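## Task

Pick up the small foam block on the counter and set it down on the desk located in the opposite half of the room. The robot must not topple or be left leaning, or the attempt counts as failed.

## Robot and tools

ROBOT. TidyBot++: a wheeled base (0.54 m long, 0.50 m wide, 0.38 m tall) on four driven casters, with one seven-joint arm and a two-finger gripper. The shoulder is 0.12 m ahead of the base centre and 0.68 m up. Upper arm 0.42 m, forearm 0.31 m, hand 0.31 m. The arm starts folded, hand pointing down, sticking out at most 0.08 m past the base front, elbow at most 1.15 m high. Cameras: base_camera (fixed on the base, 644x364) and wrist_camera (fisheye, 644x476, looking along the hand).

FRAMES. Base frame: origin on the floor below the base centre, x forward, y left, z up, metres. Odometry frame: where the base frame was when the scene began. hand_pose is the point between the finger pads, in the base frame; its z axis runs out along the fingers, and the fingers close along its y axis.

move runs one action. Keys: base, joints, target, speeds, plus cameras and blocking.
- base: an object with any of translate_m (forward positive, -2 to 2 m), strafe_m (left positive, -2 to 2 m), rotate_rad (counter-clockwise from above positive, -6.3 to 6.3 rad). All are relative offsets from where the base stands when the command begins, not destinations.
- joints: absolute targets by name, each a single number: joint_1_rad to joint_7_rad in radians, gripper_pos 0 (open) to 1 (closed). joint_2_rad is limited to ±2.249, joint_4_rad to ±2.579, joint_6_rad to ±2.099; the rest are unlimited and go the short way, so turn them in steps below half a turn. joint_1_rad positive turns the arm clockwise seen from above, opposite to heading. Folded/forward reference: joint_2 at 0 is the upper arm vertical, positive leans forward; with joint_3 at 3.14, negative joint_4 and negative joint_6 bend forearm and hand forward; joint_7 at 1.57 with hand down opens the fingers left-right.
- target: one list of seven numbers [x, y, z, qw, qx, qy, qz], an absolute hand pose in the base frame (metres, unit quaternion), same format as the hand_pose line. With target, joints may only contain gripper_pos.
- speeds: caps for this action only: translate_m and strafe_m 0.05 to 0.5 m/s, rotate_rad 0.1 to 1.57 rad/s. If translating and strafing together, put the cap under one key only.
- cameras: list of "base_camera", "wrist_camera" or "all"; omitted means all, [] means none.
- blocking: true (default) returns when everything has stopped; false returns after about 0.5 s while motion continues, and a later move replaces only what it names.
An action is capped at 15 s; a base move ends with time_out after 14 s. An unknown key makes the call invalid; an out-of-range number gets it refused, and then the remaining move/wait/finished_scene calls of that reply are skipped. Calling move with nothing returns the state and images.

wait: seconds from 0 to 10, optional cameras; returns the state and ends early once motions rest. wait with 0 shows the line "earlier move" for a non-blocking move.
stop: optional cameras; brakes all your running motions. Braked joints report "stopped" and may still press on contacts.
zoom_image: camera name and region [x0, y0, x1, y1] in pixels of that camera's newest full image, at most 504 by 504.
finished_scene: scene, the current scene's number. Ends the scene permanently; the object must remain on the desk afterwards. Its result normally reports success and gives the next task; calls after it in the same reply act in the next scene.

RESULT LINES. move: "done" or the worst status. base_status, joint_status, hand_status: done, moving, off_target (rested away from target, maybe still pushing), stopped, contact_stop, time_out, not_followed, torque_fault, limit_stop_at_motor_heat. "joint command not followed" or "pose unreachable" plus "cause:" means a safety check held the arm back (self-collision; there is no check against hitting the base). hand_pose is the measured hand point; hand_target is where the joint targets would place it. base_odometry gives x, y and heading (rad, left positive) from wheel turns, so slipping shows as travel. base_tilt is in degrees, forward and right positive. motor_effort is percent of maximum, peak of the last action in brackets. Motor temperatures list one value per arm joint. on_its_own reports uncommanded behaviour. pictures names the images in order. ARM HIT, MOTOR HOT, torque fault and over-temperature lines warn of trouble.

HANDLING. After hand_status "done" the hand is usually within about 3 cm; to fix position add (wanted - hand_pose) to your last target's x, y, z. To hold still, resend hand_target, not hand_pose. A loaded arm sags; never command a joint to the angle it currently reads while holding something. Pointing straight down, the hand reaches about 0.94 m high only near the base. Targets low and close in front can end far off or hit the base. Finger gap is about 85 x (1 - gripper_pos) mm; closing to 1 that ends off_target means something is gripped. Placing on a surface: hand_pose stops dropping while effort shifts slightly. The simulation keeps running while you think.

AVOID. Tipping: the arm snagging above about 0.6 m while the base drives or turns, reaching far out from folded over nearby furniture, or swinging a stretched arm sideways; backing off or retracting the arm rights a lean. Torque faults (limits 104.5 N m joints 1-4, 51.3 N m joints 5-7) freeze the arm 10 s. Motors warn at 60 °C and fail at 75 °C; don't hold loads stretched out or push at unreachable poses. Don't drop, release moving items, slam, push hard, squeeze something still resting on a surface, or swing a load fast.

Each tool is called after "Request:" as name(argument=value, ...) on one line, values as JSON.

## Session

Request:
move(joints={"joint_2_rad": -0.9, "joint_4_rad": -1.2, "joint_6_rad": -1.5, "joint_3_rad": 3.14, "joint_5_rad": 0.0, "joint_7_rad": 1.59, "joint_1_rad": 0.0, "gripper_pos": 0.0}, cameras=["wrist_camera", "base_camera"])

Scene clock: 2.57 s.
Motor temperatures (°C): [40 41 35 40 45 41 54]
move: done
base_odometry: x=+0.000 y=+0.000 heading=+0.000
base_tilt: forward=-0.2 right=+0.0
base_status: not commanded
joint_positions: joint_1_rad=+0.023 joint_2_rad=-0.906 joint_3_rad=+3.143 joint_4_rad=-1.218 joint_5_rad=-0.018 joint_6_rad=-1.421 joint_7_rad=+1.569 gripper_pos=+0.000
joint_status: all done
motor_effort: joint_1_rad=+0(2) joint_2_rad=+17(20) joint_3_rad=+1(2) joint_4_rad=+10(21) joint_5_rad=-1(2) joint_6_rad=+8(8) joint_7_rad=-1(2)
hand_pose: x=+0.1915 y=+0.0046 z=+1.1904 quat_wxyz=(-0.001, +0.762, -0.005, +0.648) (m; base frame)
hand_target: x=+0.1854 y=+0.0020 z=+1.1729 quat_wxyz=(+0.006, +0.783, +0.008, +0.622) (m; base frame)
hand_status: not commanded
pictures: base_camera, wrist_camera
camera_calibration:
wrist_camera: T_world_to_cam=[[-0.0101179, -0.999577, 0.0272507, -0.0254249], [-0.162726, -0.0252429, -0.986348, 1.25631], [0.986619, -0.0144142, -0.162402, 0.137984], [0, 0, 0, 1]] pos_world=[0.0680403, 0.00828779, 1.26226]

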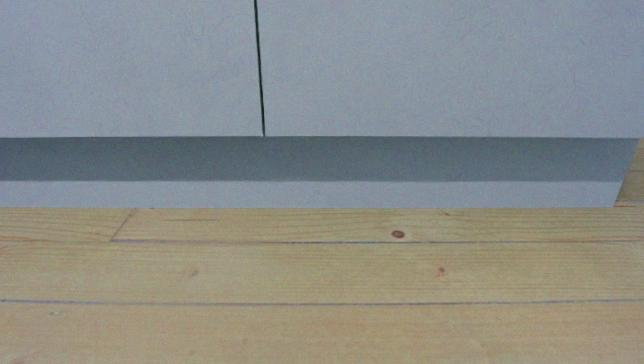

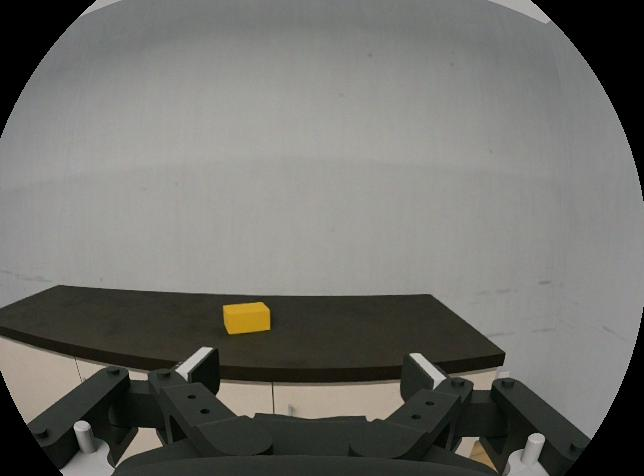

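Request:
zoom_image(camera="wrist_camera", region=[190, 270, 320, 350])

Request:
zoom_image(camera="wrist_camera", region=[200, 280, 520, 440])

Scaled by 3.877.

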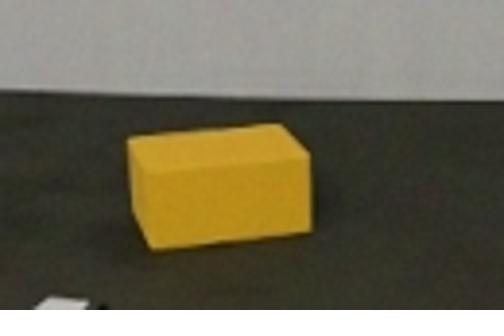

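Scaled by 1.575.

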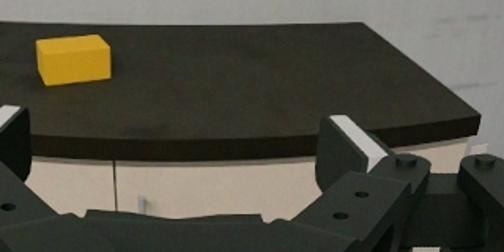

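Request:
move(base={"translate_m": 0.34, "strafe_m": 0.38}, joints={"joint_6_rad": -2.0}, cameras=["wrist_camera", "base_camera"])

Scene clock: 8.60 s.
Motor temperatures (°C): [40 41 35 40 45 41 54]
move: done
base_odometry: x=+0.340 y=+0.380 heading=+0.000
base_tilt: forward=-0.2 right=+0.0
base_status: done
joint_positions: joint_1_rad=+0.013 joint_2_rad=-0.908 joint_3_rad=+3.143 joint_4_rad=-1.212 joint_5_rad=-0.018 joint_6_rad=-1.926 joint_7_rad=+1.569 gripper_pos=+0.000
joint_status: all done
motor_effort: joint_1_rad=-1(3) joint_2_rad=+19(22) joint_3_rad=+0(4) joint_4_rad=+9(10) joint_5_rad=+0(2) joint_6_rad=+7(9) joint_7_rad=-1(1)
hand_pose: x=+0.1275 y=+0.0062 z=+1.0500 quat_wxyz=(-0.004, +0.898, -0.001, +0.440) (m; base frame)
hand_target: x=+0.1144 y=+0.0018 z=+1.0363 quat_wxyz=(+0.004, +0.913, +0.009, +0.408) (m; base frame)
hand_status: not commanded
pictures: base_camera, wrist_camera
camera_calibration:
wrist_camera: T_world_to_cam=[[0.0169178, -0.999535, 0.0253747, -0.0221446], [-0.613118, -0.0304177, -0.789405, 0.958095], [0.78981, -0.0022027, -0.613348, 0.676878], [0, 0, 0, 1]] pos_world=[0.053195, 0.00849969, 1.17205]

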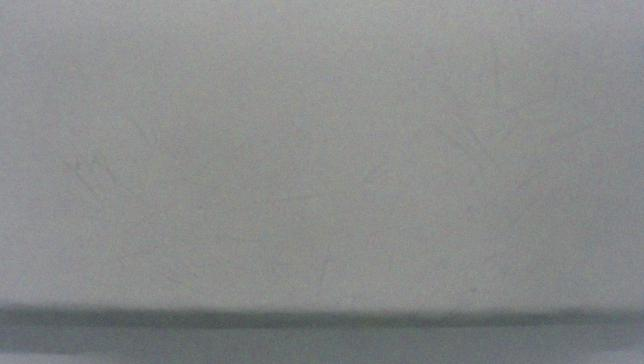

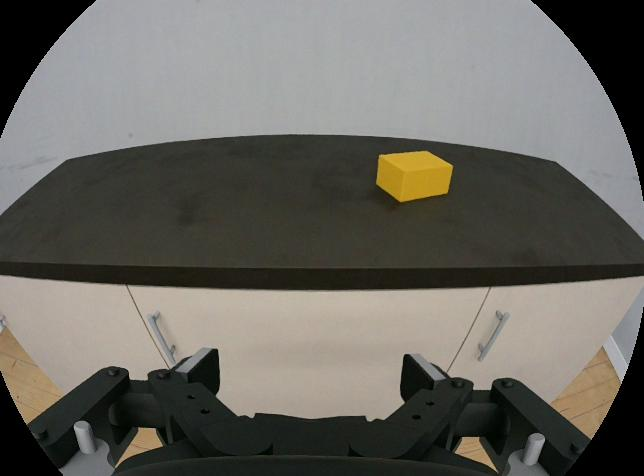

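Request:
zoom_image(camera="wrist_camera", region=[360, 135, 470, 215])

Request:
zoom_image(camera="wrist_camera", region=[250, 240, 390, 310])

Scaled by 4.582.

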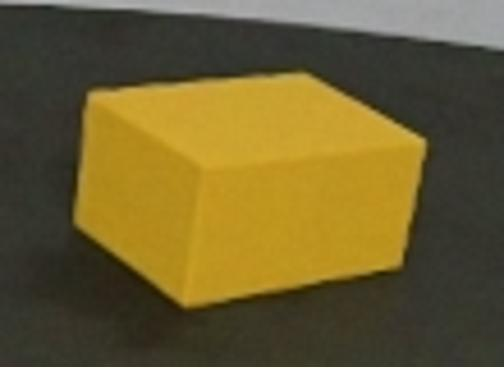

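Scaled by 3.600.

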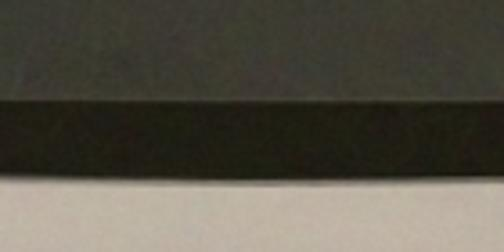

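Request:
move(joints={"joint_1_rad": -0.042, "joint_2_rad": 0.315, "joint_3_rad": 3.14, "joint_4_rad": -0.624, "joint_5_rad": 0.766, "joint_6_rad": -1.665, "joint_7_rad": 0.654, "gripper_pos": 0.0}, cameras=["wrist_camera"])

Scene clock: 14.53 s.
Motor temperatures (°C): [40 41 35 40 45 41 54]
move: done
base_odometry: x=+0.340 y=+0.380 heading=+0.000
base_tilt: forward=-0.2 right=+0.0
base_status: not commanded
joint_positions: joint_1_rad=-0.020 joint_2_rad=+0.328 joint_3_rad=+3.143 joint_4_rad=-0.647 joint_5_rad=+0.721 joint_6_rad=-1.737 joint_7_rad=+0.695 gripper_pos=+0.000
joint_status: all done
motor_effort: joint_1_rad=-1(2) joint_2_rad=-27(30) joint_3_rad=+1(2) joint_4_rad=+15(16) joint_5_rad=+4(6) joint_6_rad=+4(7) joint_7_rad=-1(2)
hand_pose: x=+0.6053 y=-0.1923 z=+1.0367 quat_wxyz=(+0.209, +0.777, -0.499, +0.322) (m; base frame)
hand_target: x=+0.6203 y=-0.1922 z=+1.0697 quat_wxyz=(+0.196, +0.754, -0.499, +0.380) (m; base frame)
hand_status: not commanded
pictures: wrist_camera
camera_calibration:
wrist_camera: T_world_to_cam=[[-0.90192, -0.430483, 0.0349938, 0.427314], [-0.326823, 0.627273, -0.706906, 1.10213], [0.28236, -0.649009, -0.706442, 0.570258], [0, 0, 0, 1]] pos_world=[0.584587, -0.137285, 1.16701]

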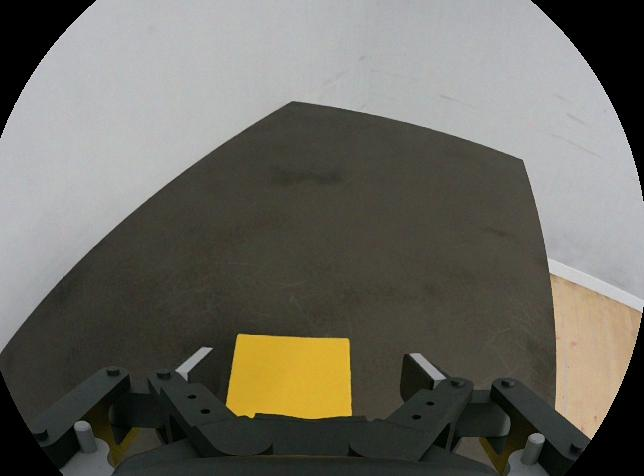

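Request:
zoom_image(camera="wrist_camera", region=[200, 310, 420, 430])

Scaled by 2.291.

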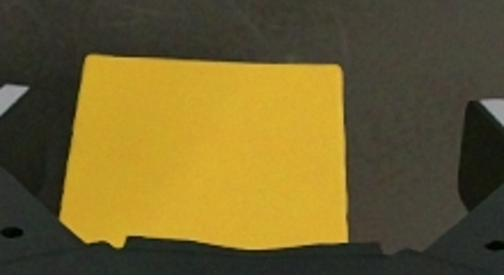

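Request:
move(joints={"joint_1_rad": -0.076, "joint_2_rad": 0.265, "joint_4_rad": -0.855, "joint_6_rad": -1.561, "joint_7_rad": 0.528}, cameras=["wrist_camera"])

Request:
zoom_image(camera="wrist_camera", region=[170, 280, 450, 440])

Scene clock: 20.53 s.
Motor temperatures (°C): [40 41 35 40 45 41 54]
move: done
base_odometry: x=+0.340 y=+0.380 heading=+0.000
base_tilt: forward=-0.2 right=+0.0
base_status: not commanded
joint_positions: joint_1_rad=-0.054 joint_2_rad=+0.295 joint_3_rad=+3.143 joint_4_rad=-0.840 joint_5_rad=+0.724 joint_6_rad=-1.634 joint_7_rad=+0.568 gripper_pos=+0.000
joint_status: all done
motor_effort: joint_1_rad=-1(2) joint_2_rad=-27(29) joint_3_rad=+2(2) joint_4_rad=+16(17) joint_5_rad=+5(5) joint_6_rad=+3(5) joint_7_rad=-1(1)
hand_pose: x=+0.6173 y=-0.1781 z=+0.9977 quat_wxyz=(+0.209, +0.777, -0.498, +0.323) (m; base frame)
hand_target: x=+0.6279 y=-0.1758 z=+1.0240 quat_wxyz=(+0.196, +0.762, -0.492, +0.373) (m; base frame)
hand_status: not commanded
pictures: wrist_camera
camera_calibration:
wrist_camera: T_world_to_cam=[[-0.900586, -0.433232, 0.0354283, 0.443856], [-0.32841, 0.624756, -0.708398, 1.07163], [0.284766, -0.649608, -0.704924, 0.54529], [0, 0, 0, 1]] pos_world=[0.596383, -0.122989, 1.1278]

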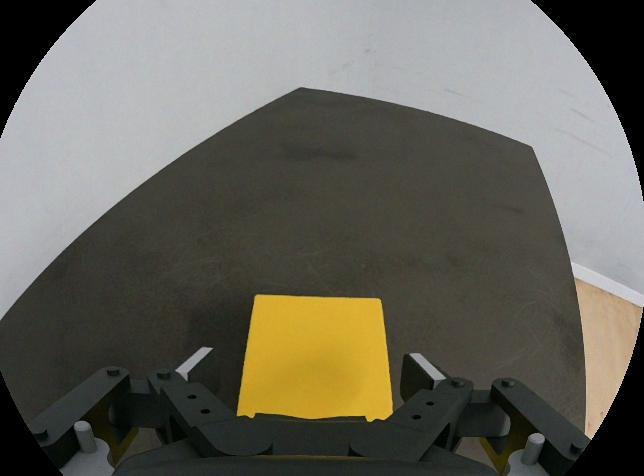

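Scaled by 1.800.

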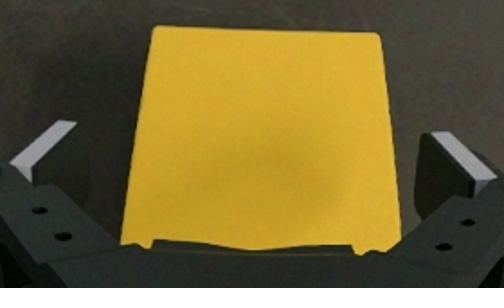

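Request:
move(joints={"joint_2_rad": 0.224, "joint_4_rad": -1.002, "joint_6_rad": -1.476, "joint_7_rad": 0.463}, cameras=["wrist_camera"])

Request:
zoom_image(camera="wrist_camera", region=[170, 260, 450, 440])

Scene clock: 23.47 s.
Motor temperatures (°C): [40 41 35 40 45 41 54]
move: done
base_odometry: x=+0.340 y=+0.380 heading=+0.000
base_tilt: forward=-0.2 right=+0.0
base_status: not commanded
joint_positions: joint_1_rad=-0.054 joint_2_rad=+0.256 joint_3_rad=+3.143 joint_4_rad=-0.986 joint_5_rad=+0.724 joint_6_rad=-1.549 joint_7_rad=+0.504 gripper_pos=+0.000
joint_status: all done
motor_effort: joint_1_rad=-1(1) joint_2_rad=-27(28) joint_3_rad=+1(2) joint_4_rad=+17(18) joint_5_rad=+5(6) joint_6_rad=+3(4) joint_7_rad=+0(2)
hand_pose: x=+0.6149 y=-0.1787 z=+0.9721 quat_wxyz=(+0.210, +0.779, -0.495, +0.324) (m; base frame)
hand_target: x=+0.6267 y=-0.1749 z=+0.9978 quat_wxyz=(+0.194, +0.765, -0.487, +0.375) (m; base frame)
hand_status: not commanded
pictures: wrist_camera
camera_calibration:
wrist_camera: T_world_to_cam=[[-0.897842, -0.438738, 0.0372598, 0.437865], [-0.33238, 0.619816, -0.710881, 1.05697], [0.288796, -0.650643, -0.702325, 0.522445], [0, 0, 0, 1]] pos_world=[0.59357, -0.123096, 1.10199]

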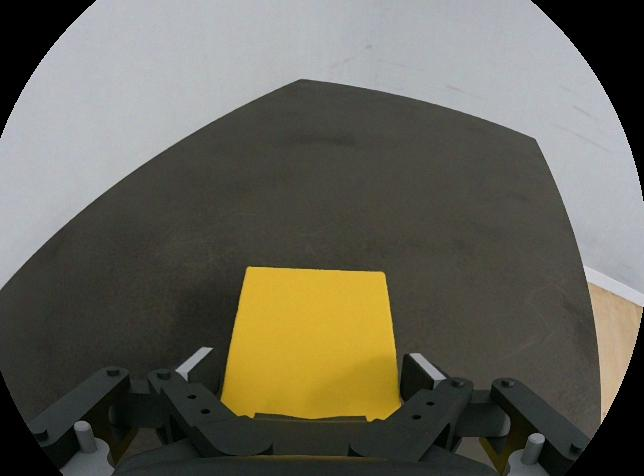

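Scaled by 1.800.

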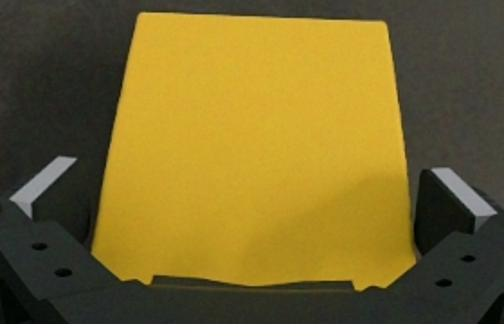

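Request:
move(joints={"joint_2_rad": 0.209, "joint_4_rad": -1.086, "joint_6_rad": -1.426, "joint_7_rad": 0.417}, cameras=["wrist_camera"])

Request:
zoom_image(camera="wrist_camera", region=[170, 240, 450, 440])

Scene clock: 27.33 s.
Motor temperatures (°C): [40 41 35 40 45 41 54]
move: done
base_odometry: x=+0.340 y=+0.380 heading=+0.000
base_tilt: forward=-0.2 right=+0.0
base_status: not commanded
joint_positions: joint_1_rad=-0.054 joint_2_rad=+0.237 joint_3_rad=+3.143 joint_4_rad=-1.071 joint_5_rad=+0.724 joint_6_rad=-1.499 joint_7_rad=+0.457 gripper_pos=+0.000
joint_status: all done
motor_effort: joint_1_rad=+0(2) joint_2_rad=-26(27) joint_3_rad=+1(2) joint_4_rad=+17(18) joint_5_rad=+5(6) joint_6_rad=+3(3) joint_7_rad=-1(1)
hand_pose: x=+0.6137 y=-0.1784 z=+0.9532 quat_wxyz=(+0.209, +0.778, -0.495, +0.324) (m; base frame)
hand_target: x=+0.6275 y=-0.1735 z=+0.9774 quat_wxyz=(+0.192, +0.766, -0.486, +0.373) (m; base frame)
hand_status: not commanded
pictures: wrist_camera
camera_calibration:
wrist_camera: T_world_to_cam=[[-0.898242, -0.438058, 0.0355985, 0.439617], [-0.331303, 0.621662, -0.709771, 1.0416], [0.28879, -0.64934, -0.703533, 0.511068], [0, 0, 0, 1]] pos_world=[0.592376, -0.123087, 1.0832]

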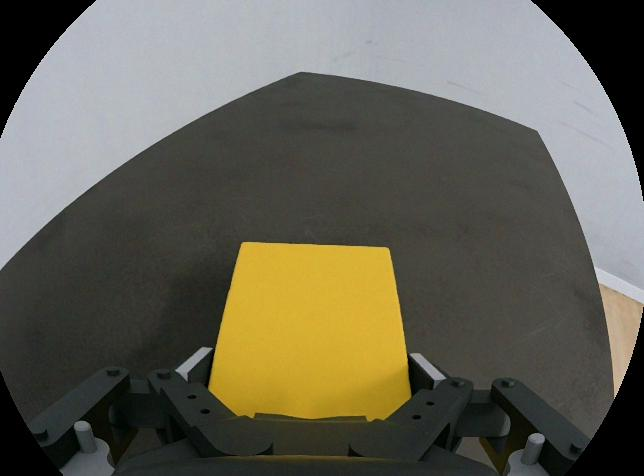

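Scaled by 1.800.

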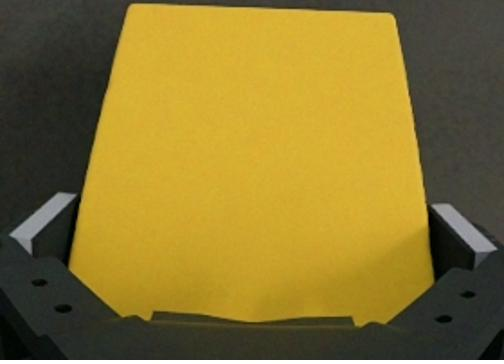

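Request:
move(joints={"joint_1_rad": -0.076, "joint_2_rad": 0.197, "joint_3_rad": 3.14, "joint_4_rad": -1.165, "joint_5_rad": 0.766, "joint_6_rad": -1.376, "joint_7_rad": 0.374}, cameras=["wrist_camera"])

Scene clock: 30.40 s.
Motor temperatures (°C): [40 41 35 40 45 41 54]
move: done
base_odometry: x=+0.340 y=+0.380 heading=+0.000
base_tilt: forward=-0.2 right=+0.0
base_status: not commanded
joint_positions: joint_1_rad=-0.057 joint_2_rad=+0.212 joint_3_rad=+3.143 joint_4_rad=-1.141 joint_5_rad=+0.733 joint_6_rad=-1.443 joint_7_rad=+0.413 gripper_pos=+0.000
joint_status: all done
motor_effort: joint_1_rad=-1(2) joint_2_rad=-23(26) joint_3_rad=+1(2) joint_4_rad=+16(18) joint_5_rad=+4(6) joint_6_rad=+2(3) joint_7_rad=+0(2)
hand_pose: x=+0.6134 y=-0.1783 z=+0.9454 quat_wxyz=(+0.203, +0.775, -0.495, +0.336) (m; base frame)
hand_target: x=+0.6283 y=-0.1716 z=+0.9565 quat_wxyz=(+0.190, +0.769, -0.485, +0.372) (m; base frame)
hand_status: not commanded
pictures: wrist_camera
camera_calibration:
wrist_camera: T_world_to_cam=[[-0.896485, -0.44286, 0.0137831, 0.458382], [-0.315826, 0.616893, -0.7209, 1.0361], [0.310755, -0.650629, -0.692902, 0.481943], [0, 0, 0, 1]] pos_world=[0.588393, -0.122596, 1.07454]

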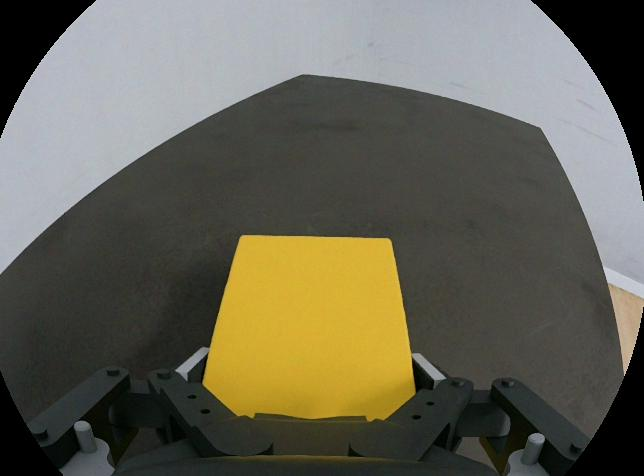

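Request:
move(joints={"joint_1_rad": -0.076, "joint_2_rad": 0.217, "joint_3_rad": 3.14, "joint_4_rad": -1.165, "joint_5_rad": 0.766, "joint_6_rad": -1.376, "joint_7_rad": 0.374}, cameras=["wrist_camera"])

Request:
move(joints={"gripper_pos": 0.15}, cameras=["wrist_camera"])

Scene clock: 31.30 s.
Motor temperatures (°C): [40 41 35 40 45 41 54]
move: done
base_odometry: x=+0.340 y=+0.380 heading=+0.000
base_tilt: forward=-0.2 right=+0.0
base_status: not commanded
joint_positions: joint_1_rad=-0.057 joint_2_rad=+0.213 joint_3_rad=+3.143 joint_4_rad=-1.142 joint_5_rad=+0.735 joint_6_rad=-1.443 joint_7_rad=+0.413 gripper_pos=+0.000
joint_status: all done
motor_effort: joint_1_rad=-1(1) joint_2_rad=-22(23) joint_3_rad=+0(2) joint_4_rad=+15(17) joint_5_rad=+4(5) joint_6_rad=+2(3) joint_7_rad=-1(1)
hand_pose: x=+0.6138 y=-0.1782 z=+0.9449 quat_wxyz=(+0.204, +0.775, -0.495, +0.336) (m; base frame)
hand_target: x=+0.6337 y=-0.1712 z=+0.9465 quat_wxyz=(+0.195, +0.772, -0.482, +0.364) (m; base frame)
hand_status: not commanded
pictures: wrist_camera
camera_calibration:
wrist_camera: T_world_to_cam=[[-0.896285, -0.443207, 0.0154953, 0.456963], [-0.31695, 0.615738, -0.721394, 1.03676], [0.310186, -0.651486, -0.692352, 0.481271], [0, 0, 0, 1]] pos_world=[0.588887, -0.122303, 1.07404]

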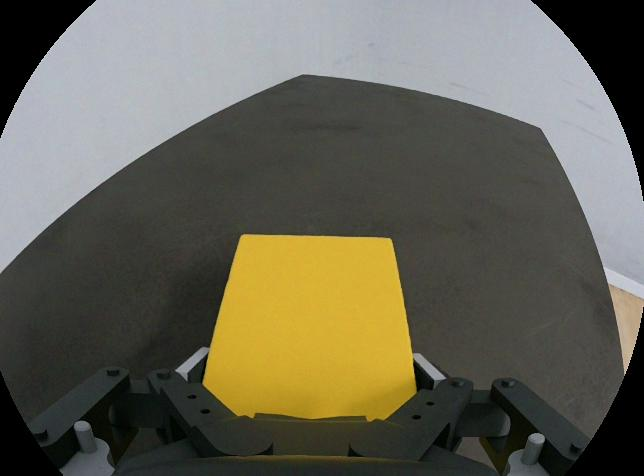

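Scene clock: 31.87 s.
Motor temperatures (°C): [40 41 35 40 45 41 54]
move: off_target
base_odometry: x=+0.340 y=+0.380 heading=+0.000
base_tilt: forward=-0.2 right=+0.0
base_status: not commanded
joint_positions: joint_1_rad=-0.062 joint_2_rad=+0.209 joint_3_rad=+3.143 joint_4_rad=-1.142 joint_5_rad=+0.736 joint_6_rad=-1.442 joint_7_rad=+0.413 gripper_pos=+0.113
joint_status: gripper_pos off_target (ended at +0.113, target +0.150)
motor_effort: joint_1_rad=+0(1) joint_2_rad=-21(22) joint_3_rad=+1(2) joint_4_rad=+15(16) joint_5_rad=+4(5) joint_6_rad=+3(4) joint_7_rad=-1(1)
hand_pose: x=+0.6137 y=-0.1762 z=+0.9470 quat_wxyz=(+0.202, +0.776, -0.493, +0.338) (m; base frame)
hand_target: x=+0.6337 y=-0.1712 z=+0.9465 quat_wxyz=(+0.195, +0.772, -0.482, +0.364) (m; base frame)
hand_status: not commanded
pictures: wrist_camera
camera_calibration:
wrist_camera: T_world_to_cam=[[-0.894158, -0.447597, 0.0117601, 0.459177], [-0.316732, 0.61373, -0.723199, 1.03816], [0.316484, -0.650379, -0.69054, 0.478687], [0, 0, 0, 1]] pos_world=[0.587899, -0.120295, 1.07595]

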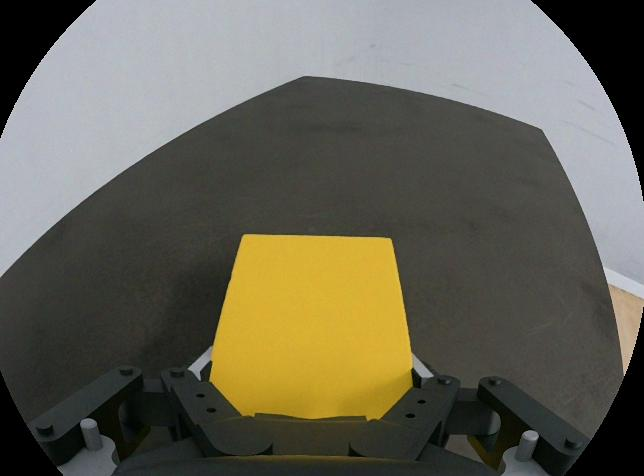

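Request:
move(joints={"joint_4_rad": -0.962, "joint_6_rad": -1.624, "joint_7_rad": 0.546}, cameras=["wrist_camera"])

Request:
move(joints={"gripper_pos": 0.28}, cameras=["wrist_camera"])

Scene clock: 35.10 s.
Motor temperatures (°C): [40 41 35 40 45 41 54]
move: done
base_odometry: x=+0.340 y=+0.380 heading=+0.000
base_tilt: forward=-0.2 right=+0.0
base_status: not commanded
joint_positions: joint_1_rad=-0.062 joint_2_rad=+0.233 joint_3_rad=+3.143 joint_4_rad=-0.984 joint_5_rad=+0.736 joint_6_rad=-1.553 joint_7_rad=+0.507 gripper_pos=+0.114
joint_status: all done
motor_effort: joint_1_rad=-1(2) joint_2_rad=-26(29) joint_3_rad=+1(2) joint_4_rad=+17(19) joint_5_rad=+6(6) joint_6_rad=+3(4) joint_7_rad=-1(2)
hand_pose: x=+0.6080 y=-0.1782 z=+0.9856 quat_wxyz=(+0.208, +0.775, -0.494, +0.335) (m; base frame)
hand_target: x=+0.5857 y=-0.1787 z=+0.9991 quat_wxyz=(+0.229, +0.776, -0.490, +0.324) (m; base frame)
hand_status: not commanded
pictures: wrist_camera
camera_calibration:
wrist_camera: T_world_to_cam=[[-0.896928, -0.441541, 0.0236976, 0.443742], [-0.320169, 0.611545, -0.723536, 1.06755], [0.304979, -0.656547, -0.68988, 0.510986], [0, 0, 0, 1]] pos_world=[0.583961, -0.121438, 1.11441]

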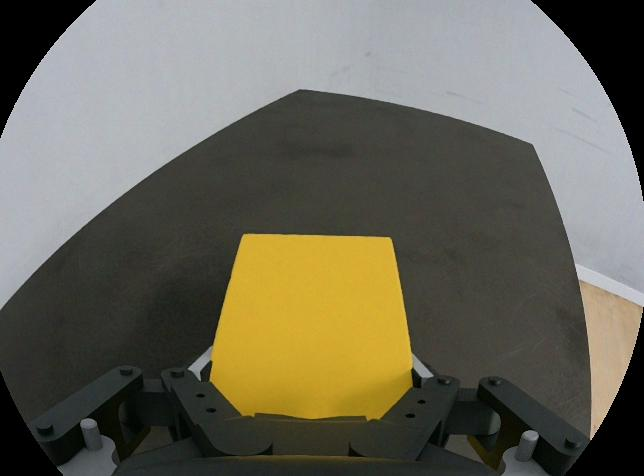

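Scene clock: 35.67 s.
Motor temperatures (°C): [40 41 35 40 45 41 54]
move: off_target
base_odometry: x=+0.340 y=+0.380 heading=+0.000
base_tilt: forward=-0.2 right=+0.0
base_status: not commanded
joint_positions: joint_1_rad=-0.062 joint_2_rad=+0.233 joint_3_rad=+3.143 joint_4_rad=-0.984 joint_5_rad=+0.736 joint_6_rad=-1.553 joint_7_rad=+0.507 gripper_pos=+0.114
joint_status: gripper_pos off_target (ended at +0.114, target +0.280)
motor_effort: joint_1_rad=+0(1) joint_2_rad=-26(26) joint_3_rad=+2(2) joint_4_rad=+17(17) joint_5_rad=+5(6) joint_6_rad=+3(3) joint_7_rad=-1(1)
hand_pose: x=+0.6080 y=-0.1782 z=+0.9856 quat_wxyz=(+0.208, +0.775, -0.494, +0.335) (m; base frame)
hand_target: x=+0.5857 y=-0.1787 z=+0.9991 quat_wxyz=(+0.229, +0.776, -0.490, +0.324) (m; base frame)
hand_status: not commanded
pictures: wrist_camera
camera_calibration:
wrist_camera: T_world_to_cam=[[-0.896827, -0.441733, 0.0239237, 0.443407], [-0.320449, 0.611406, -0.72353, 1.06769], [0.30498, -0.656548, -0.689878, 0.510984], [0, 0, 0, 1]] pos_world=[0.58396, -0.121438, 1.11441]

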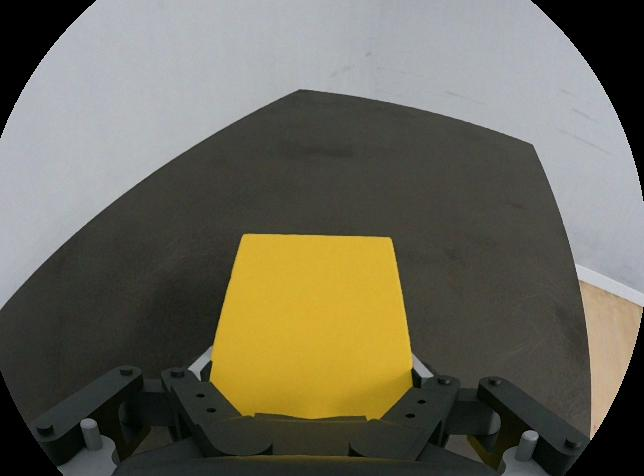

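Request:
move(base={"translate_m": -0.34, "rotate_rad": -1.571}, joints={"joint_1_rad": 0.0, "joint_2_rad": -0.9, "joint_3_rad": 3.14, "joint_4_rad": -0.98, "joint_5_rad": 0.0, "joint_6_rad": -1.5, "joint_7_rad": 1.59, "gripper_pos": 0.35}, cameras=["wrist_camera"])

Scene clock: 40.50 s.
Motor temperatures (°C): [40 41 35 40 45 41 54]
move: off_target
base_odometry: x=+0.000 y=+0.380 heading=-1.570
base_tilt: forward=-0.2 right=+0.0
base_status: done
joint_positions: joint_1_rad=-0.017 joint_2_rad=-0.909 joint_3_rad=+3.146 joint_4_rad=-0.981 joint_5_rad=+0.047 joint_6_rad=-1.553 joint_7_rad=+1.549 gripper_pos=+0.114
joint_status: gripper_pos off_target (ended at +0.114, target +0.350); the others done
motor_effort: joint_1_rad=-1(4) joint_2_rad=+22(32) joint_3_rad=+0(5) joint_4_rad=+7(20) joint_5_rad=-1(8) joint_6_rad=+9(9) joint_7_rad=-1(2)
hand_pose: x=+0.1204 y=-0.0149 z=+1.2369 quat_wxyz=(+0.004, +0.726, -0.019, +0.688) (m; base frame)
hand_target: x=+0.1258 y=+0.0021 z=+1.2538 quat_wxyz=(+0.007, +0.710, +0.008, +0.704) (m; base frame)
hand_status: not commanded
pictures: wrist_camera
camera_calibration:
wrist_camera: T_world_to_cam=[[-0.040195, -0.999088, 0.014378, -0.0273442], [-0.0563809, -0.0120989, -0.998336, 1.29233], [0.9976, -0.0409387, -0.0558432, 0.0818713], [0, 0, 0, 1]] pos_world=[-0.0099114, -0.00833195, 1.29514]

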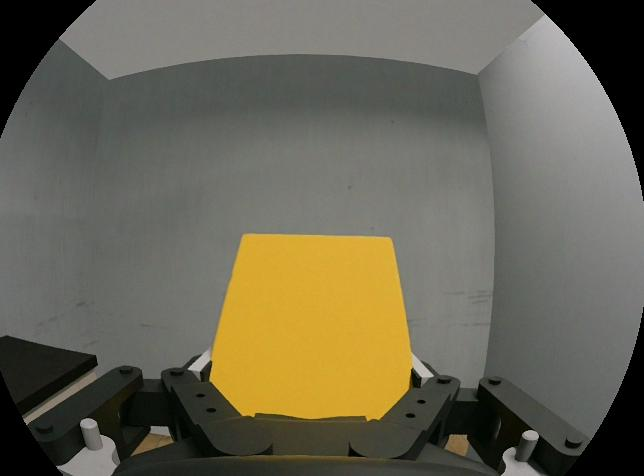

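Request:
move(base={"rotate_rad": -1.571}, cameras=["wrist_camera", "base_camera"])

Scene clock: 43.37 s.
Motor temperatures (°C): [40 41 35 40 45 41 54]
move: done
base_odometry: x=+0.000 y=+0.380 heading=-3.140
base_tilt: forward=-0.2 right=+0.0
base_status: done
joint_positions: joint_1_rad=-0.015 joint_2_rad=-0.909 joint_3_rad=+3.146 joint_4_rad=-0.981 joint_5_rad=+0.045 joint_6_rad=-1.553 joint_7_rad=+1.551 gripper_pos=+0.114
joint_status: not commanded
motor_effort: joint_1_rad=-1(2) joint_2_rad=+21(23) joint_3_rad=+1(1) joint_4_rad=+7(7) joint_5_rad=+0(1) joint_6_rad=+9(9) joint_7_rad=-1(1)
hand_pose: x=+0.1204 y=-0.0144 z=+1.2369 quat_wxyz=(+0.004, +0.726, -0.019, +0.688) (m; base frame)
hand_target: x=+0.1258 y=+0.0021 z=+1.2538 quat_wxyz=(+0.007, +0.710, +0.008, +0.704) (m; base frame)
hand_status: not commanded
pictures: base_camera, wrist_camera
camera_calibration:
wrist_camera: T_world_to_cam=[[-0.0407111, -0.999046, 0.0158104, -0.0285122], [-0.0564374, -0.013499, -0.998315, 1.29229], [0.997576, -0.0415348, -0.055834, 0.0818816], [0, 0, 0, 1]] pos_world=[-0.00991024, -0.00763939, 1.29514]

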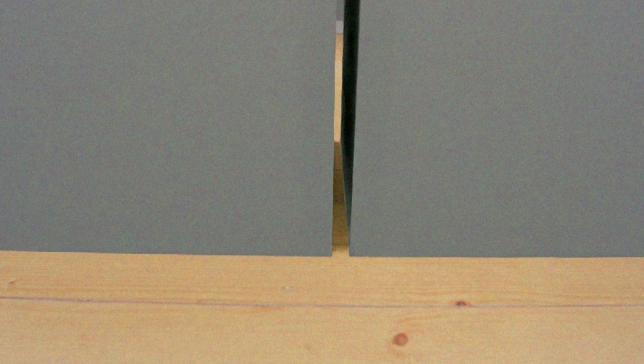

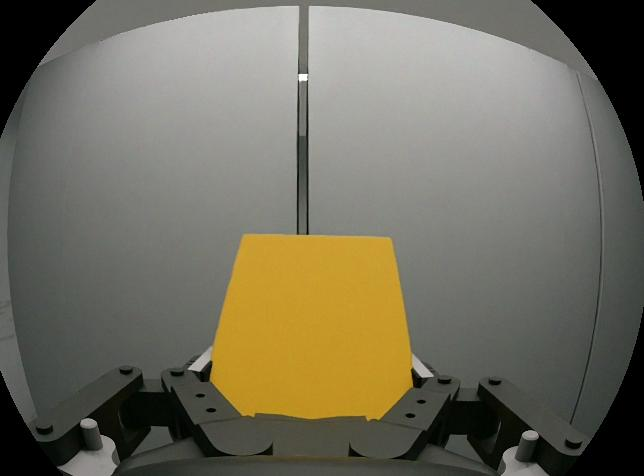

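Request:
zoom_image(camera="wrist_camera", region=[0, 0, 500, 476])

Request:
zoom_image(camera="base_camera", region=[270, 0, 410, 270])

Scaled by 1.008.

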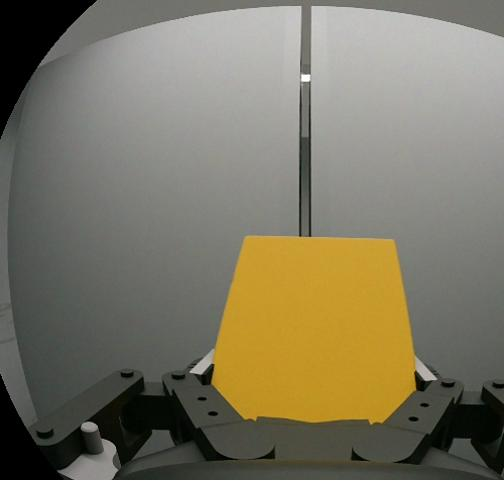

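Scaled by 1.867.

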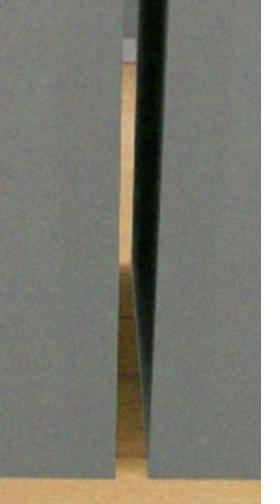

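Request:
move(base={"strafe_m": 1.40}, cameras=["base_camera", "wrist_camera"])

Scene clock: 50.37 s.
Motor temperatures (°C): [40 42 35 40 45 42 54]
move: done
base_odometry: x=+0.002 y=-1.020 heading=-3.141
base_tilt: forward=-0.2 right=+0.0
base_status: done
joint_positions: joint_1_rad=-0.011 joint_2_rad=-0.909 joint_3_rad=+3.146 joint_4_rad=-0.981 joint_5_rad=+0.038 joint_6_rad=-1.553 joint_7_rad=+1.551 gripper_pos=+0.114
joint_status: not commanded
motor_effort: joint_1_rad=-1(3) joint_2_rad=+21(22) joint_3_rad=+1(2) joint_4_rad=+7(7) joint_5_rad=+0(2) joint_6_rad=+8(9) joint_7_rad=-1(1)
hand_pose: x=+0.1204 y=-0.0123 z=+1.2369 quat_wxyz=(+0.003, +0.726, -0.018, +0.688) (m; base frame)
hand_target: x=+0.1258 y=+0.0021 z=+1.2538 quat_wxyz=(+0.007, +0.710, +0.008, +0.704) (m; base frame)
hand_status: not commanded
pictures: base_camera, wrist_camera
camera_calibration:
wrist_camera: T_world_to_cam=[[-0.0380223, -0.999156, 0.0155527, -0.0264501], [-0.056392, -0.0133937, -0.998319, 1.29231], [0.997684, -0.0388355, -0.0558351, 0.0820779], [0, 0, 0, 1]] pos_world=[-0.0100174, -0.00593133, 1.29514]

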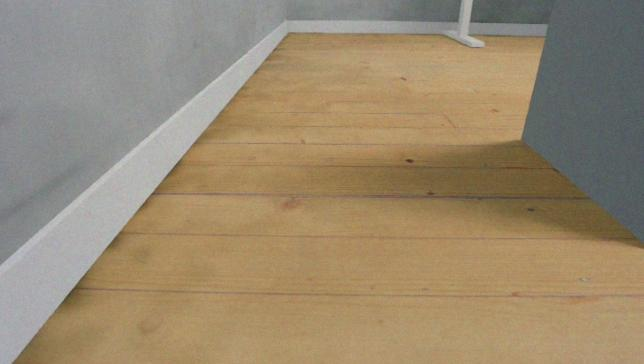

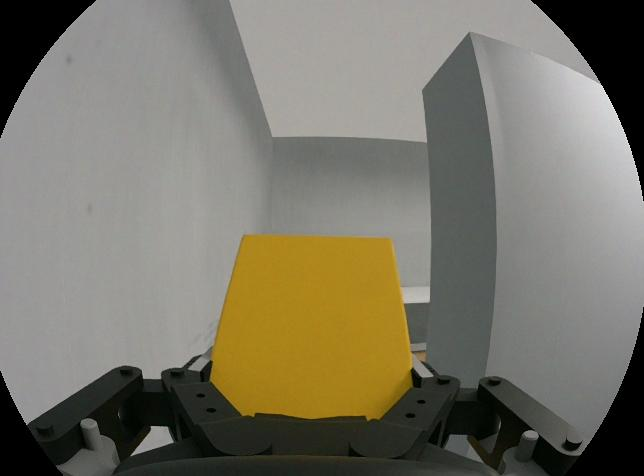

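Request:
move(base={"translate_m": 1.42, "strafe_m": -0.10}, cameras=["base_camera", "wrist_camera"])

Scene clock: 56.60 s.
Motor temperatures (°C): [40 42 35 40 45 42 54]
move: done
base_odometry: x=-1.418 y=-0.921 heading=-3.141
base_tilt: forward=-0.2 right=+0.0
base_status: done
joint_positions: joint_1_rad=-0.011 joint_2_rad=-0.911 joint_3_rad=+3.146 joint_4_rad=-0.981 joint_5_rad=+0.038 joint_6_rad=-1.553 joint_7_rad=+1.551 gripper_pos=+0.114
joint_status: not commanded
motor_effort: joint_1_rad=-1(2) joint_2_rad=+21(24) joint_3_rad=+1(2) joint_4_rad=+7(8) joint_5_rad=+0(1) joint_6_rad=+8(9) joint_7_rad=-1(1)
hand_pose: x=+0.1196 y=-0.0121 z=+1.2369 quat_wxyz=(+0.003, +0.725, -0.018, +0.688) (m; base frame)
hand_target: x=+0.1258 y=+0.0021 z=+1.2538 quat_wxyz=(+0.007, +0.710, +0.008, +0.704) (m; base frame)
hand_status: not commanded
pictures: base_camera, wrist_camera
camera_calibration:
wrist_camera: T_world_to_cam=[[-0.037438, -0.999178, 0.0155665, -0.0263877], [-0.0550849, -0.0134903, -0.998391, 1.29218], [0.99778, -0.0382352, -0.0545346, 0.0811855], [0, 0, 0, 1]] pos_world=[-0.0108134, -0.00583003, 1.29494]

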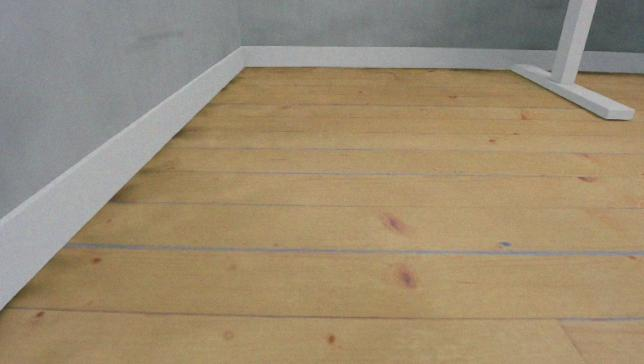

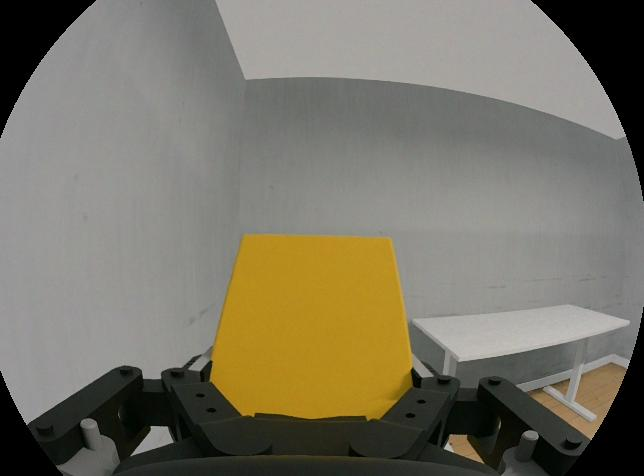

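Request:
move(base={"translate_m": 0.81, "strafe_m": -1.0}, joints={"joint_1_rad": 0.0, "joint_2_rad": 0.13, "joint_3_rad": 3.14, "joint_4_rad": -1.575, "joint_5_rad": 0.0, "joint_6_rad": -0.585, "joint_7_rad": 1.59}, cameras=["base_camera", "wrist_camera"])

Scene clock: 62.63 s.
Motor temperatures (°C): [40 42 35 40 45 42 54]
move: done
base_odometry: x=-2.229 y=+0.079 heading=-3.140
base_tilt: forward=-0.1 right=+0.0
base_status: done
joint_positions: joint_1_rad=-0.008 joint_2_rad=+0.144 joint_3_rad=+3.146 joint_4_rad=-1.563 joint_5_rad=+0.036 joint_6_rad=-0.656 joint_7_rad=+1.551 gripper_pos=+0.114
joint_status: all done
motor_effort: joint_1_rad=+0(3) joint_2_rad=-26(29) joint_3_rad=+0(2) joint_4_rad=+21(23) joint_5_rad=+0(1) joint_6_rad=+6(10) joint_7_rad=-1(2)
hand_pose: x=+0.7095 y=-0.0031 z=+0.8343 quat_wxyz=(+0.011, +0.925, +0.002, +0.380) (m; base frame)
hand_target: x=+0.7193 y=+0.0022 z=+0.8519 quat_wxyz=(+0.004, +0.911, +0.009, +0.413) (m; base frame)
hand_status: not commanded
pictures: base_camera, wrist_camera
camera_calibration:
wrist_camera: T_world_to_cam=[[0.0135741, -0.99844, 0.0541527, -0.0574574], [-0.712196, -0.0476682, -0.70036, 1.14032], [0.701849, -0.0290606, -0.711733, 0.229323], [0, 0, 0, 1]] pos_world=[0.651962, 0.00365348, 0.964963]

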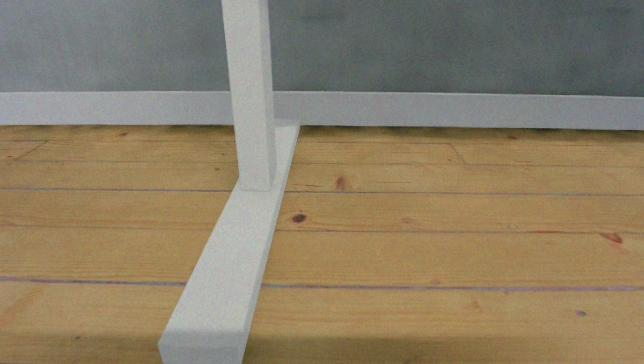

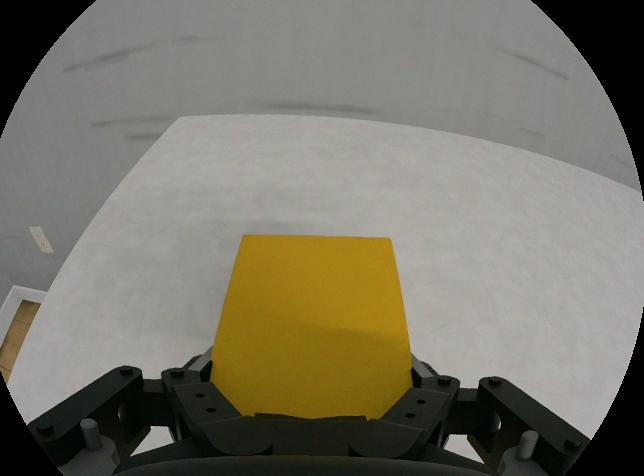

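Request:
move(joints={"joint_2_rad": 0.142, "joint_4_rad": -1.635, "joint_6_rad": -0.513}, cameras=[])

Request:
move(joints={"joint_2_rad": 0.149, "joint_4_rad": -1.668, "joint_6_rad": -0.473}, cameras=["wrist_camera"])

Scene clock: 65.30 s.
Motor temperatures (°C): [40 42 35 40 45 42 54]
move: done
base_odometry: x=-2.229 y=+0.079 heading=-3.140
base_tilt: forward=-0.1 right=+0.0
base_status: not commanded
joint_positions: joint_1_rad=-0.008 joint_2_rad=+0.151 joint_3_rad=+3.146 joint_4_rad=-1.625 joint_5_rad=+0.036 joint_6_rad=-0.583 joint_7_rad=+1.551 gripper_pos=+0.114
joint_status: all done
motor_effort: joint_1_rad=-1(1) joint_2_rad=-26(27) joint_3_rad=+0(1) joint_4_rad=+20(22) joint_5_rad=+0(0) joint_6_rad=+6(7) joint_7_rad=-1(1)
hand_pose: x=+0.7096 y=-0.0024 z=+0.8130 quat_wxyz=(+0.011, +0.924, +0.003, +0.381) (m; base frame)
hand_target: x=+0.7204 y=+0.0022 z=+0.8289 quat_wxyz=(+0.004, +0.911, +0.009, +0.413) (m; base frame)
hand_status: not commanded
pictures: none
No camera images: "cameras" was empty.

Scene clock: 65.97 s.
Motor temperatures (°C): [40 42 35 40 45 42 54]
move: done
base_odometry: x=-2.229 y=+0.079 heading=-3.140
base_tilt: forward=-0.2 right=+0.0
base_status: not commanded
joint_positions: joint_1_rad=-0.008 joint_2_rad=+0.152 joint_3_rad=+3.146 joint_4_rad=-1.656 joint_5_rad=+0.036 joint_6_rad=-0.540 joint_7_rad=+1.551 gripper_pos=+0.114
joint_status: all done
motor_effort: joint_1_rad=+0(1) joint_2_rad=-24(27) joint_3_rad=+0(1) joint_4_rad=+19(21) joint_5_rad=+0(1) joint_6_rad=+6(7) joint_7_rad=-1(1)
hand_pose: x=+0.7102 y=-0.0020 z=+0.8051 quat_wxyz=(+0.010, +0.922, +0.004, +0.386) (m; base frame)
hand_target: x=+0.7205 y=+0.0022 z=+0.8162 quat_wxyz=(+0.004, +0.911, +0.009, +0.413) (m; base frame)
hand_status: not commanded
pictures: wrist_camera
camera_calibration:
wrist_camera: T_world_to_cam=[[0.0169548, -0.998424, 0.0534959, -0.0566058], [-0.702657, -0.0499621, -0.709773, 1.1212], [0.711327, -0.0255552, -0.702396, 0.193806], [0, 0, 0, 1]] pos_world=[0.650917, 0.00445359, 0.934952]

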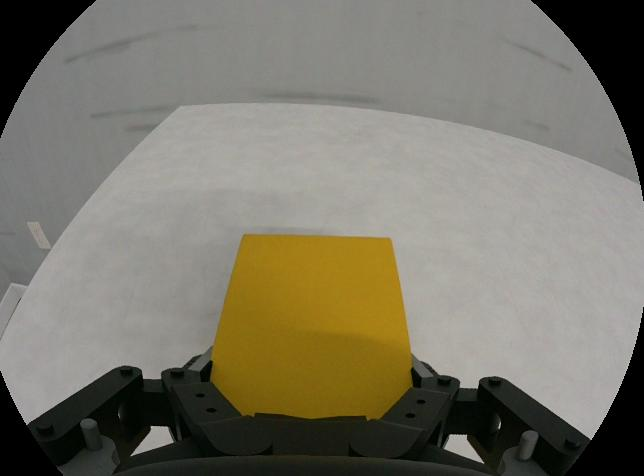

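Request:
move(joints={"joint_2_rad": 0.156, "joint_4_rad": -1.697, "joint_6_rad": -0.437}, cameras=["wrist_camera"])

Scene clock: 66.80 s.
Motor temperatures (°C): [40 42 35 40 45 42 54]
move: done
base_odometry: x=-2.229 y=+0.079 heading=-3.140
base_tilt: forward=-0.2 right=+0.0
base_status: not commanded
joint_positions: joint_1_rad=-0.008 joint_2_rad=+0.151 joint_3_rad=+3.146 joint_4_rad=-1.674 joint_5_rad=+0.036 joint_6_rad=-0.502 joint_7_rad=+1.551 gripper_pos=+0.114
joint_status: all done
motor_effort: joint_1_rad=-1(1) joint_2_rad=-22(24) joint_3_rad=+0(1) joint_4_rad=+18(20) joint_5_rad=+0(1) joint_6_rad=+6(6) joint_7_rad=-1(1)
hand_pose: x=+0.7133 y=-0.0016 z=+0.8054 quat_wxyz=(+0.010, +0.918, +0.004, +0.396) (m; base frame)
hand_target: x=+0.7205 y=+0.0022 z=+0.8049 quat_wxyz=(+0.004, +0.911, +0.009, +0.413) (m; base frame)
hand_status: not commanded
pictures: wrist_camera
camera_calibration:
wrist_camera: T_world_to_cam=[[0.0171596, -0.998422, 0.0534787, -0.0564662], [-0.68635, -0.0506565, -0.725505, 1.12464], [0.727069, -0.0242557, -0.686136, 0.167435], [0, 0, 0, 1]] pos_world=[0.651126, 0.00465428, 0.933832]

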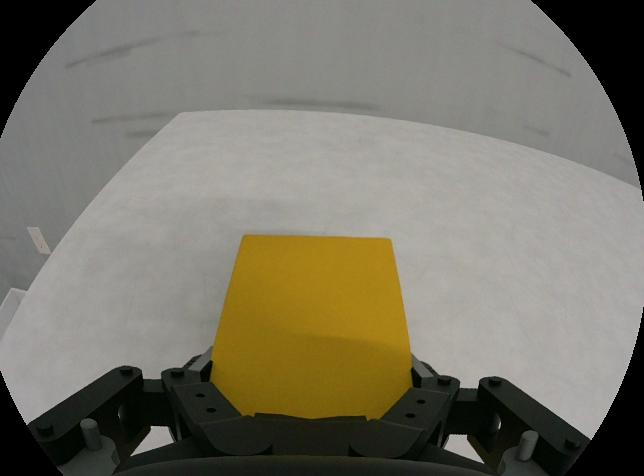

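Request:
move(joints={"gripper_pos": 0.0}, cameras=["wrist_camera"])

Scene clock: 68.00 s.
Motor temperatures (°C): [40 42 35 40 45 42 54]
move: done
base_odometry: x=-2.229 y=+0.079 heading=-3.140
base_tilt: forward=-0.1 right=+0.0
base_status: not commanded
joint_positions: joint_1_rad=-0.008 joint_2_rad=+0.156 joint_3_rad=+3.146 joint_4_rad=-1.676 joint_5_rad=+0.036 joint_6_rad=-0.499 joint_7_rad=+1.551 gripper_pos=+0.000
joint_status: all done
motor_effort: joint_1_rad=+0(2) joint_2_rad=-23(25) joint_3_rad=+2(2) joint_4_rad=+19(19) joint_5_rad=+0(1) joint_6_rad=+5(6) joint_7_rad=-1(1)
hand_pose: x=+0.7137 y=-0.0016 z=+0.8018 quat_wxyz=(+0.010, +0.919, +0.004, +0.394) (m; base frame)
hand_target: x=+0.7205 y=+0.0022 z=+0.8049 quat_wxyz=(+0.004, +0.911, +0.009, +0.413) (m; base frame)
hand_status: not commanded
pictures: wrist_camera
camera_calibration:
wrist_camera: T_world_to_cam=[[0.0175643, -0.998419, 0.0533974, -0.0564007], [-0.689879, -0.0507581, -0.722143, 1.12216], [0.723712, -0.0241538, -0.68968, 0.170023], [0, 0, 0, 1]] pos_world=[0.652101, 0.00475413, 0.930636]

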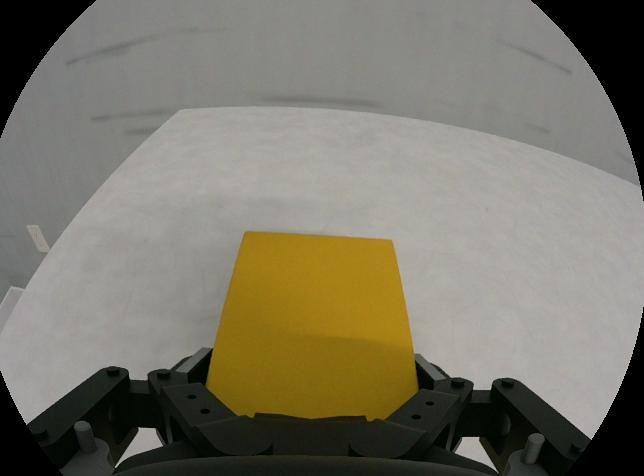

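Request:
move(joints={"joint_2_rad": 0.085}, cameras=["wrist_camera"])

Scene clock: 69.23 s.
Motor temperatures (°C): [40 42 35 40 45 42 54]
move: done
base_odometry: x=-2.229 y=+0.079 heading=-3.140
base_tilt: forward=-0.2 right=+0.0
base_status: not commanded
joint_positions: joint_1_rad=-0.008 joint_2_rad=+0.107 joint_3_rad=+3.146 joint_4_rad=-1.684 joint_5_rad=+0.036 joint_6_rad=-0.499 joint_7_rad=+1.551 gripper_pos=+0.000
joint_status: all done
motor_effort: joint_1_rad=-1(1) joint_2_rad=-24(27) joint_3_rad=+0(1) joint_4_rad=+20(21) joint_5_rad=-1(1) joint_6_rad=+6(6) joint_7_rad=-1(1)
hand_pose: x=+0.7050 y=-0.0016 z=+0.8264 quat_wxyz=(+0.010, +0.911, +0.004, +0.413) (m; base frame)
hand_target: x=+0.7102 y=+0.0022 z=+0.8472 quat_wxyz=(+0.004, +0.895, +0.009, +0.445) (m; base frame)
hand_status: not commanded
pictures: wrist_camera
camera_calibration:
wrist_camera: T_world_to_cam=[[0.0153113, -0.998439, 0.053715, -0.0563921], [-0.659707, -0.0504567, -0.749828, 1.13555], [0.751367, -0.0239553, -0.659449, 0.148777], [0, 0, 0, 1]] pos_world=[0.638205, 0.00455596, 0.952605]

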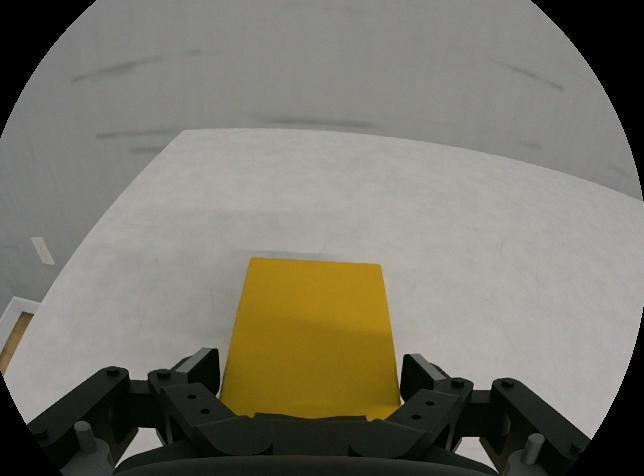

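Request:
move(joints={"joint_2_rad": -0.2, "joint_6_rad": -0.75}, cameras=["wrist_camera"])

Scene clock: 70.87 s.
Motor temperatures (°C): [40 42 35 40 45 42 54]
move: done
base_odometry: x=-2.229 y=+0.079 heading=-3.140
base_tilt: forward=-0.2 right=+0.0
base_status: not commanded
joint_positions: joint_1_rad=-0.008 joint_2_rad=-0.193 joint_3_rad=+3.146 joint_4_rad=-1.685 joint_5_rad=+0.036 joint_6_rad=-0.673 joint_7_rad=+1.551 gripper_pos=+0.000
joint_status: all done
motor_effort: joint_1_rad=+0(2) joint_2_rad=-14(26) joint_3_rad=+0(1) joint_4_rad=+21(21) joint_5_rad=+0(1) joint_6_rad=+7(8) joint_7_rad=+0(1)
hand_pose: x=+0.6096 y=-0.0039 z=+0.9456 quat_wxyz=(+0.011, +0.883, +0.000, +0.469) (m; base frame)
hand_target: x=+0.5917 y=+0.0021 z=+0.9225 quat_wxyz=(+0.004, +0.902, +0.009, +0.433) (m; base frame)
hand_status: not commanded
pictures: wrist_camera
camera_calibration:
wrist_camera: T_world_to_cam=[[0.00227441, -0.998559, 0.0536082, -0.0554903], [-0.560477, -0.0456697, -0.82691, 1.17422], [0.828167, -0.0281654, -0.559773, 0.157935], [0, 0, 0, 1]] pos_world=[0.527455, 0.00266439, 1.06236]

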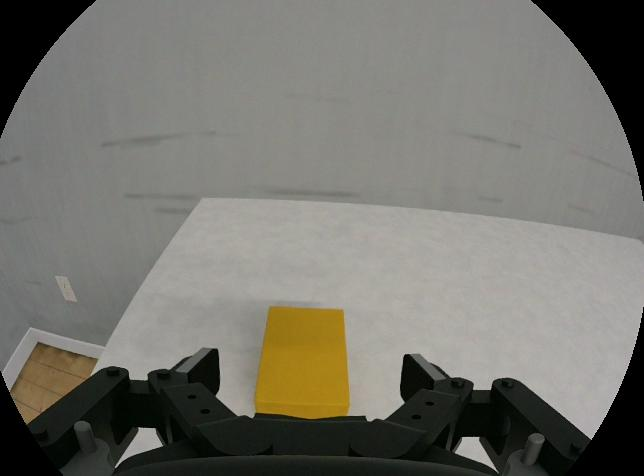

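Request:
finished_scene(scene=2)

The scene is finished: the task was done.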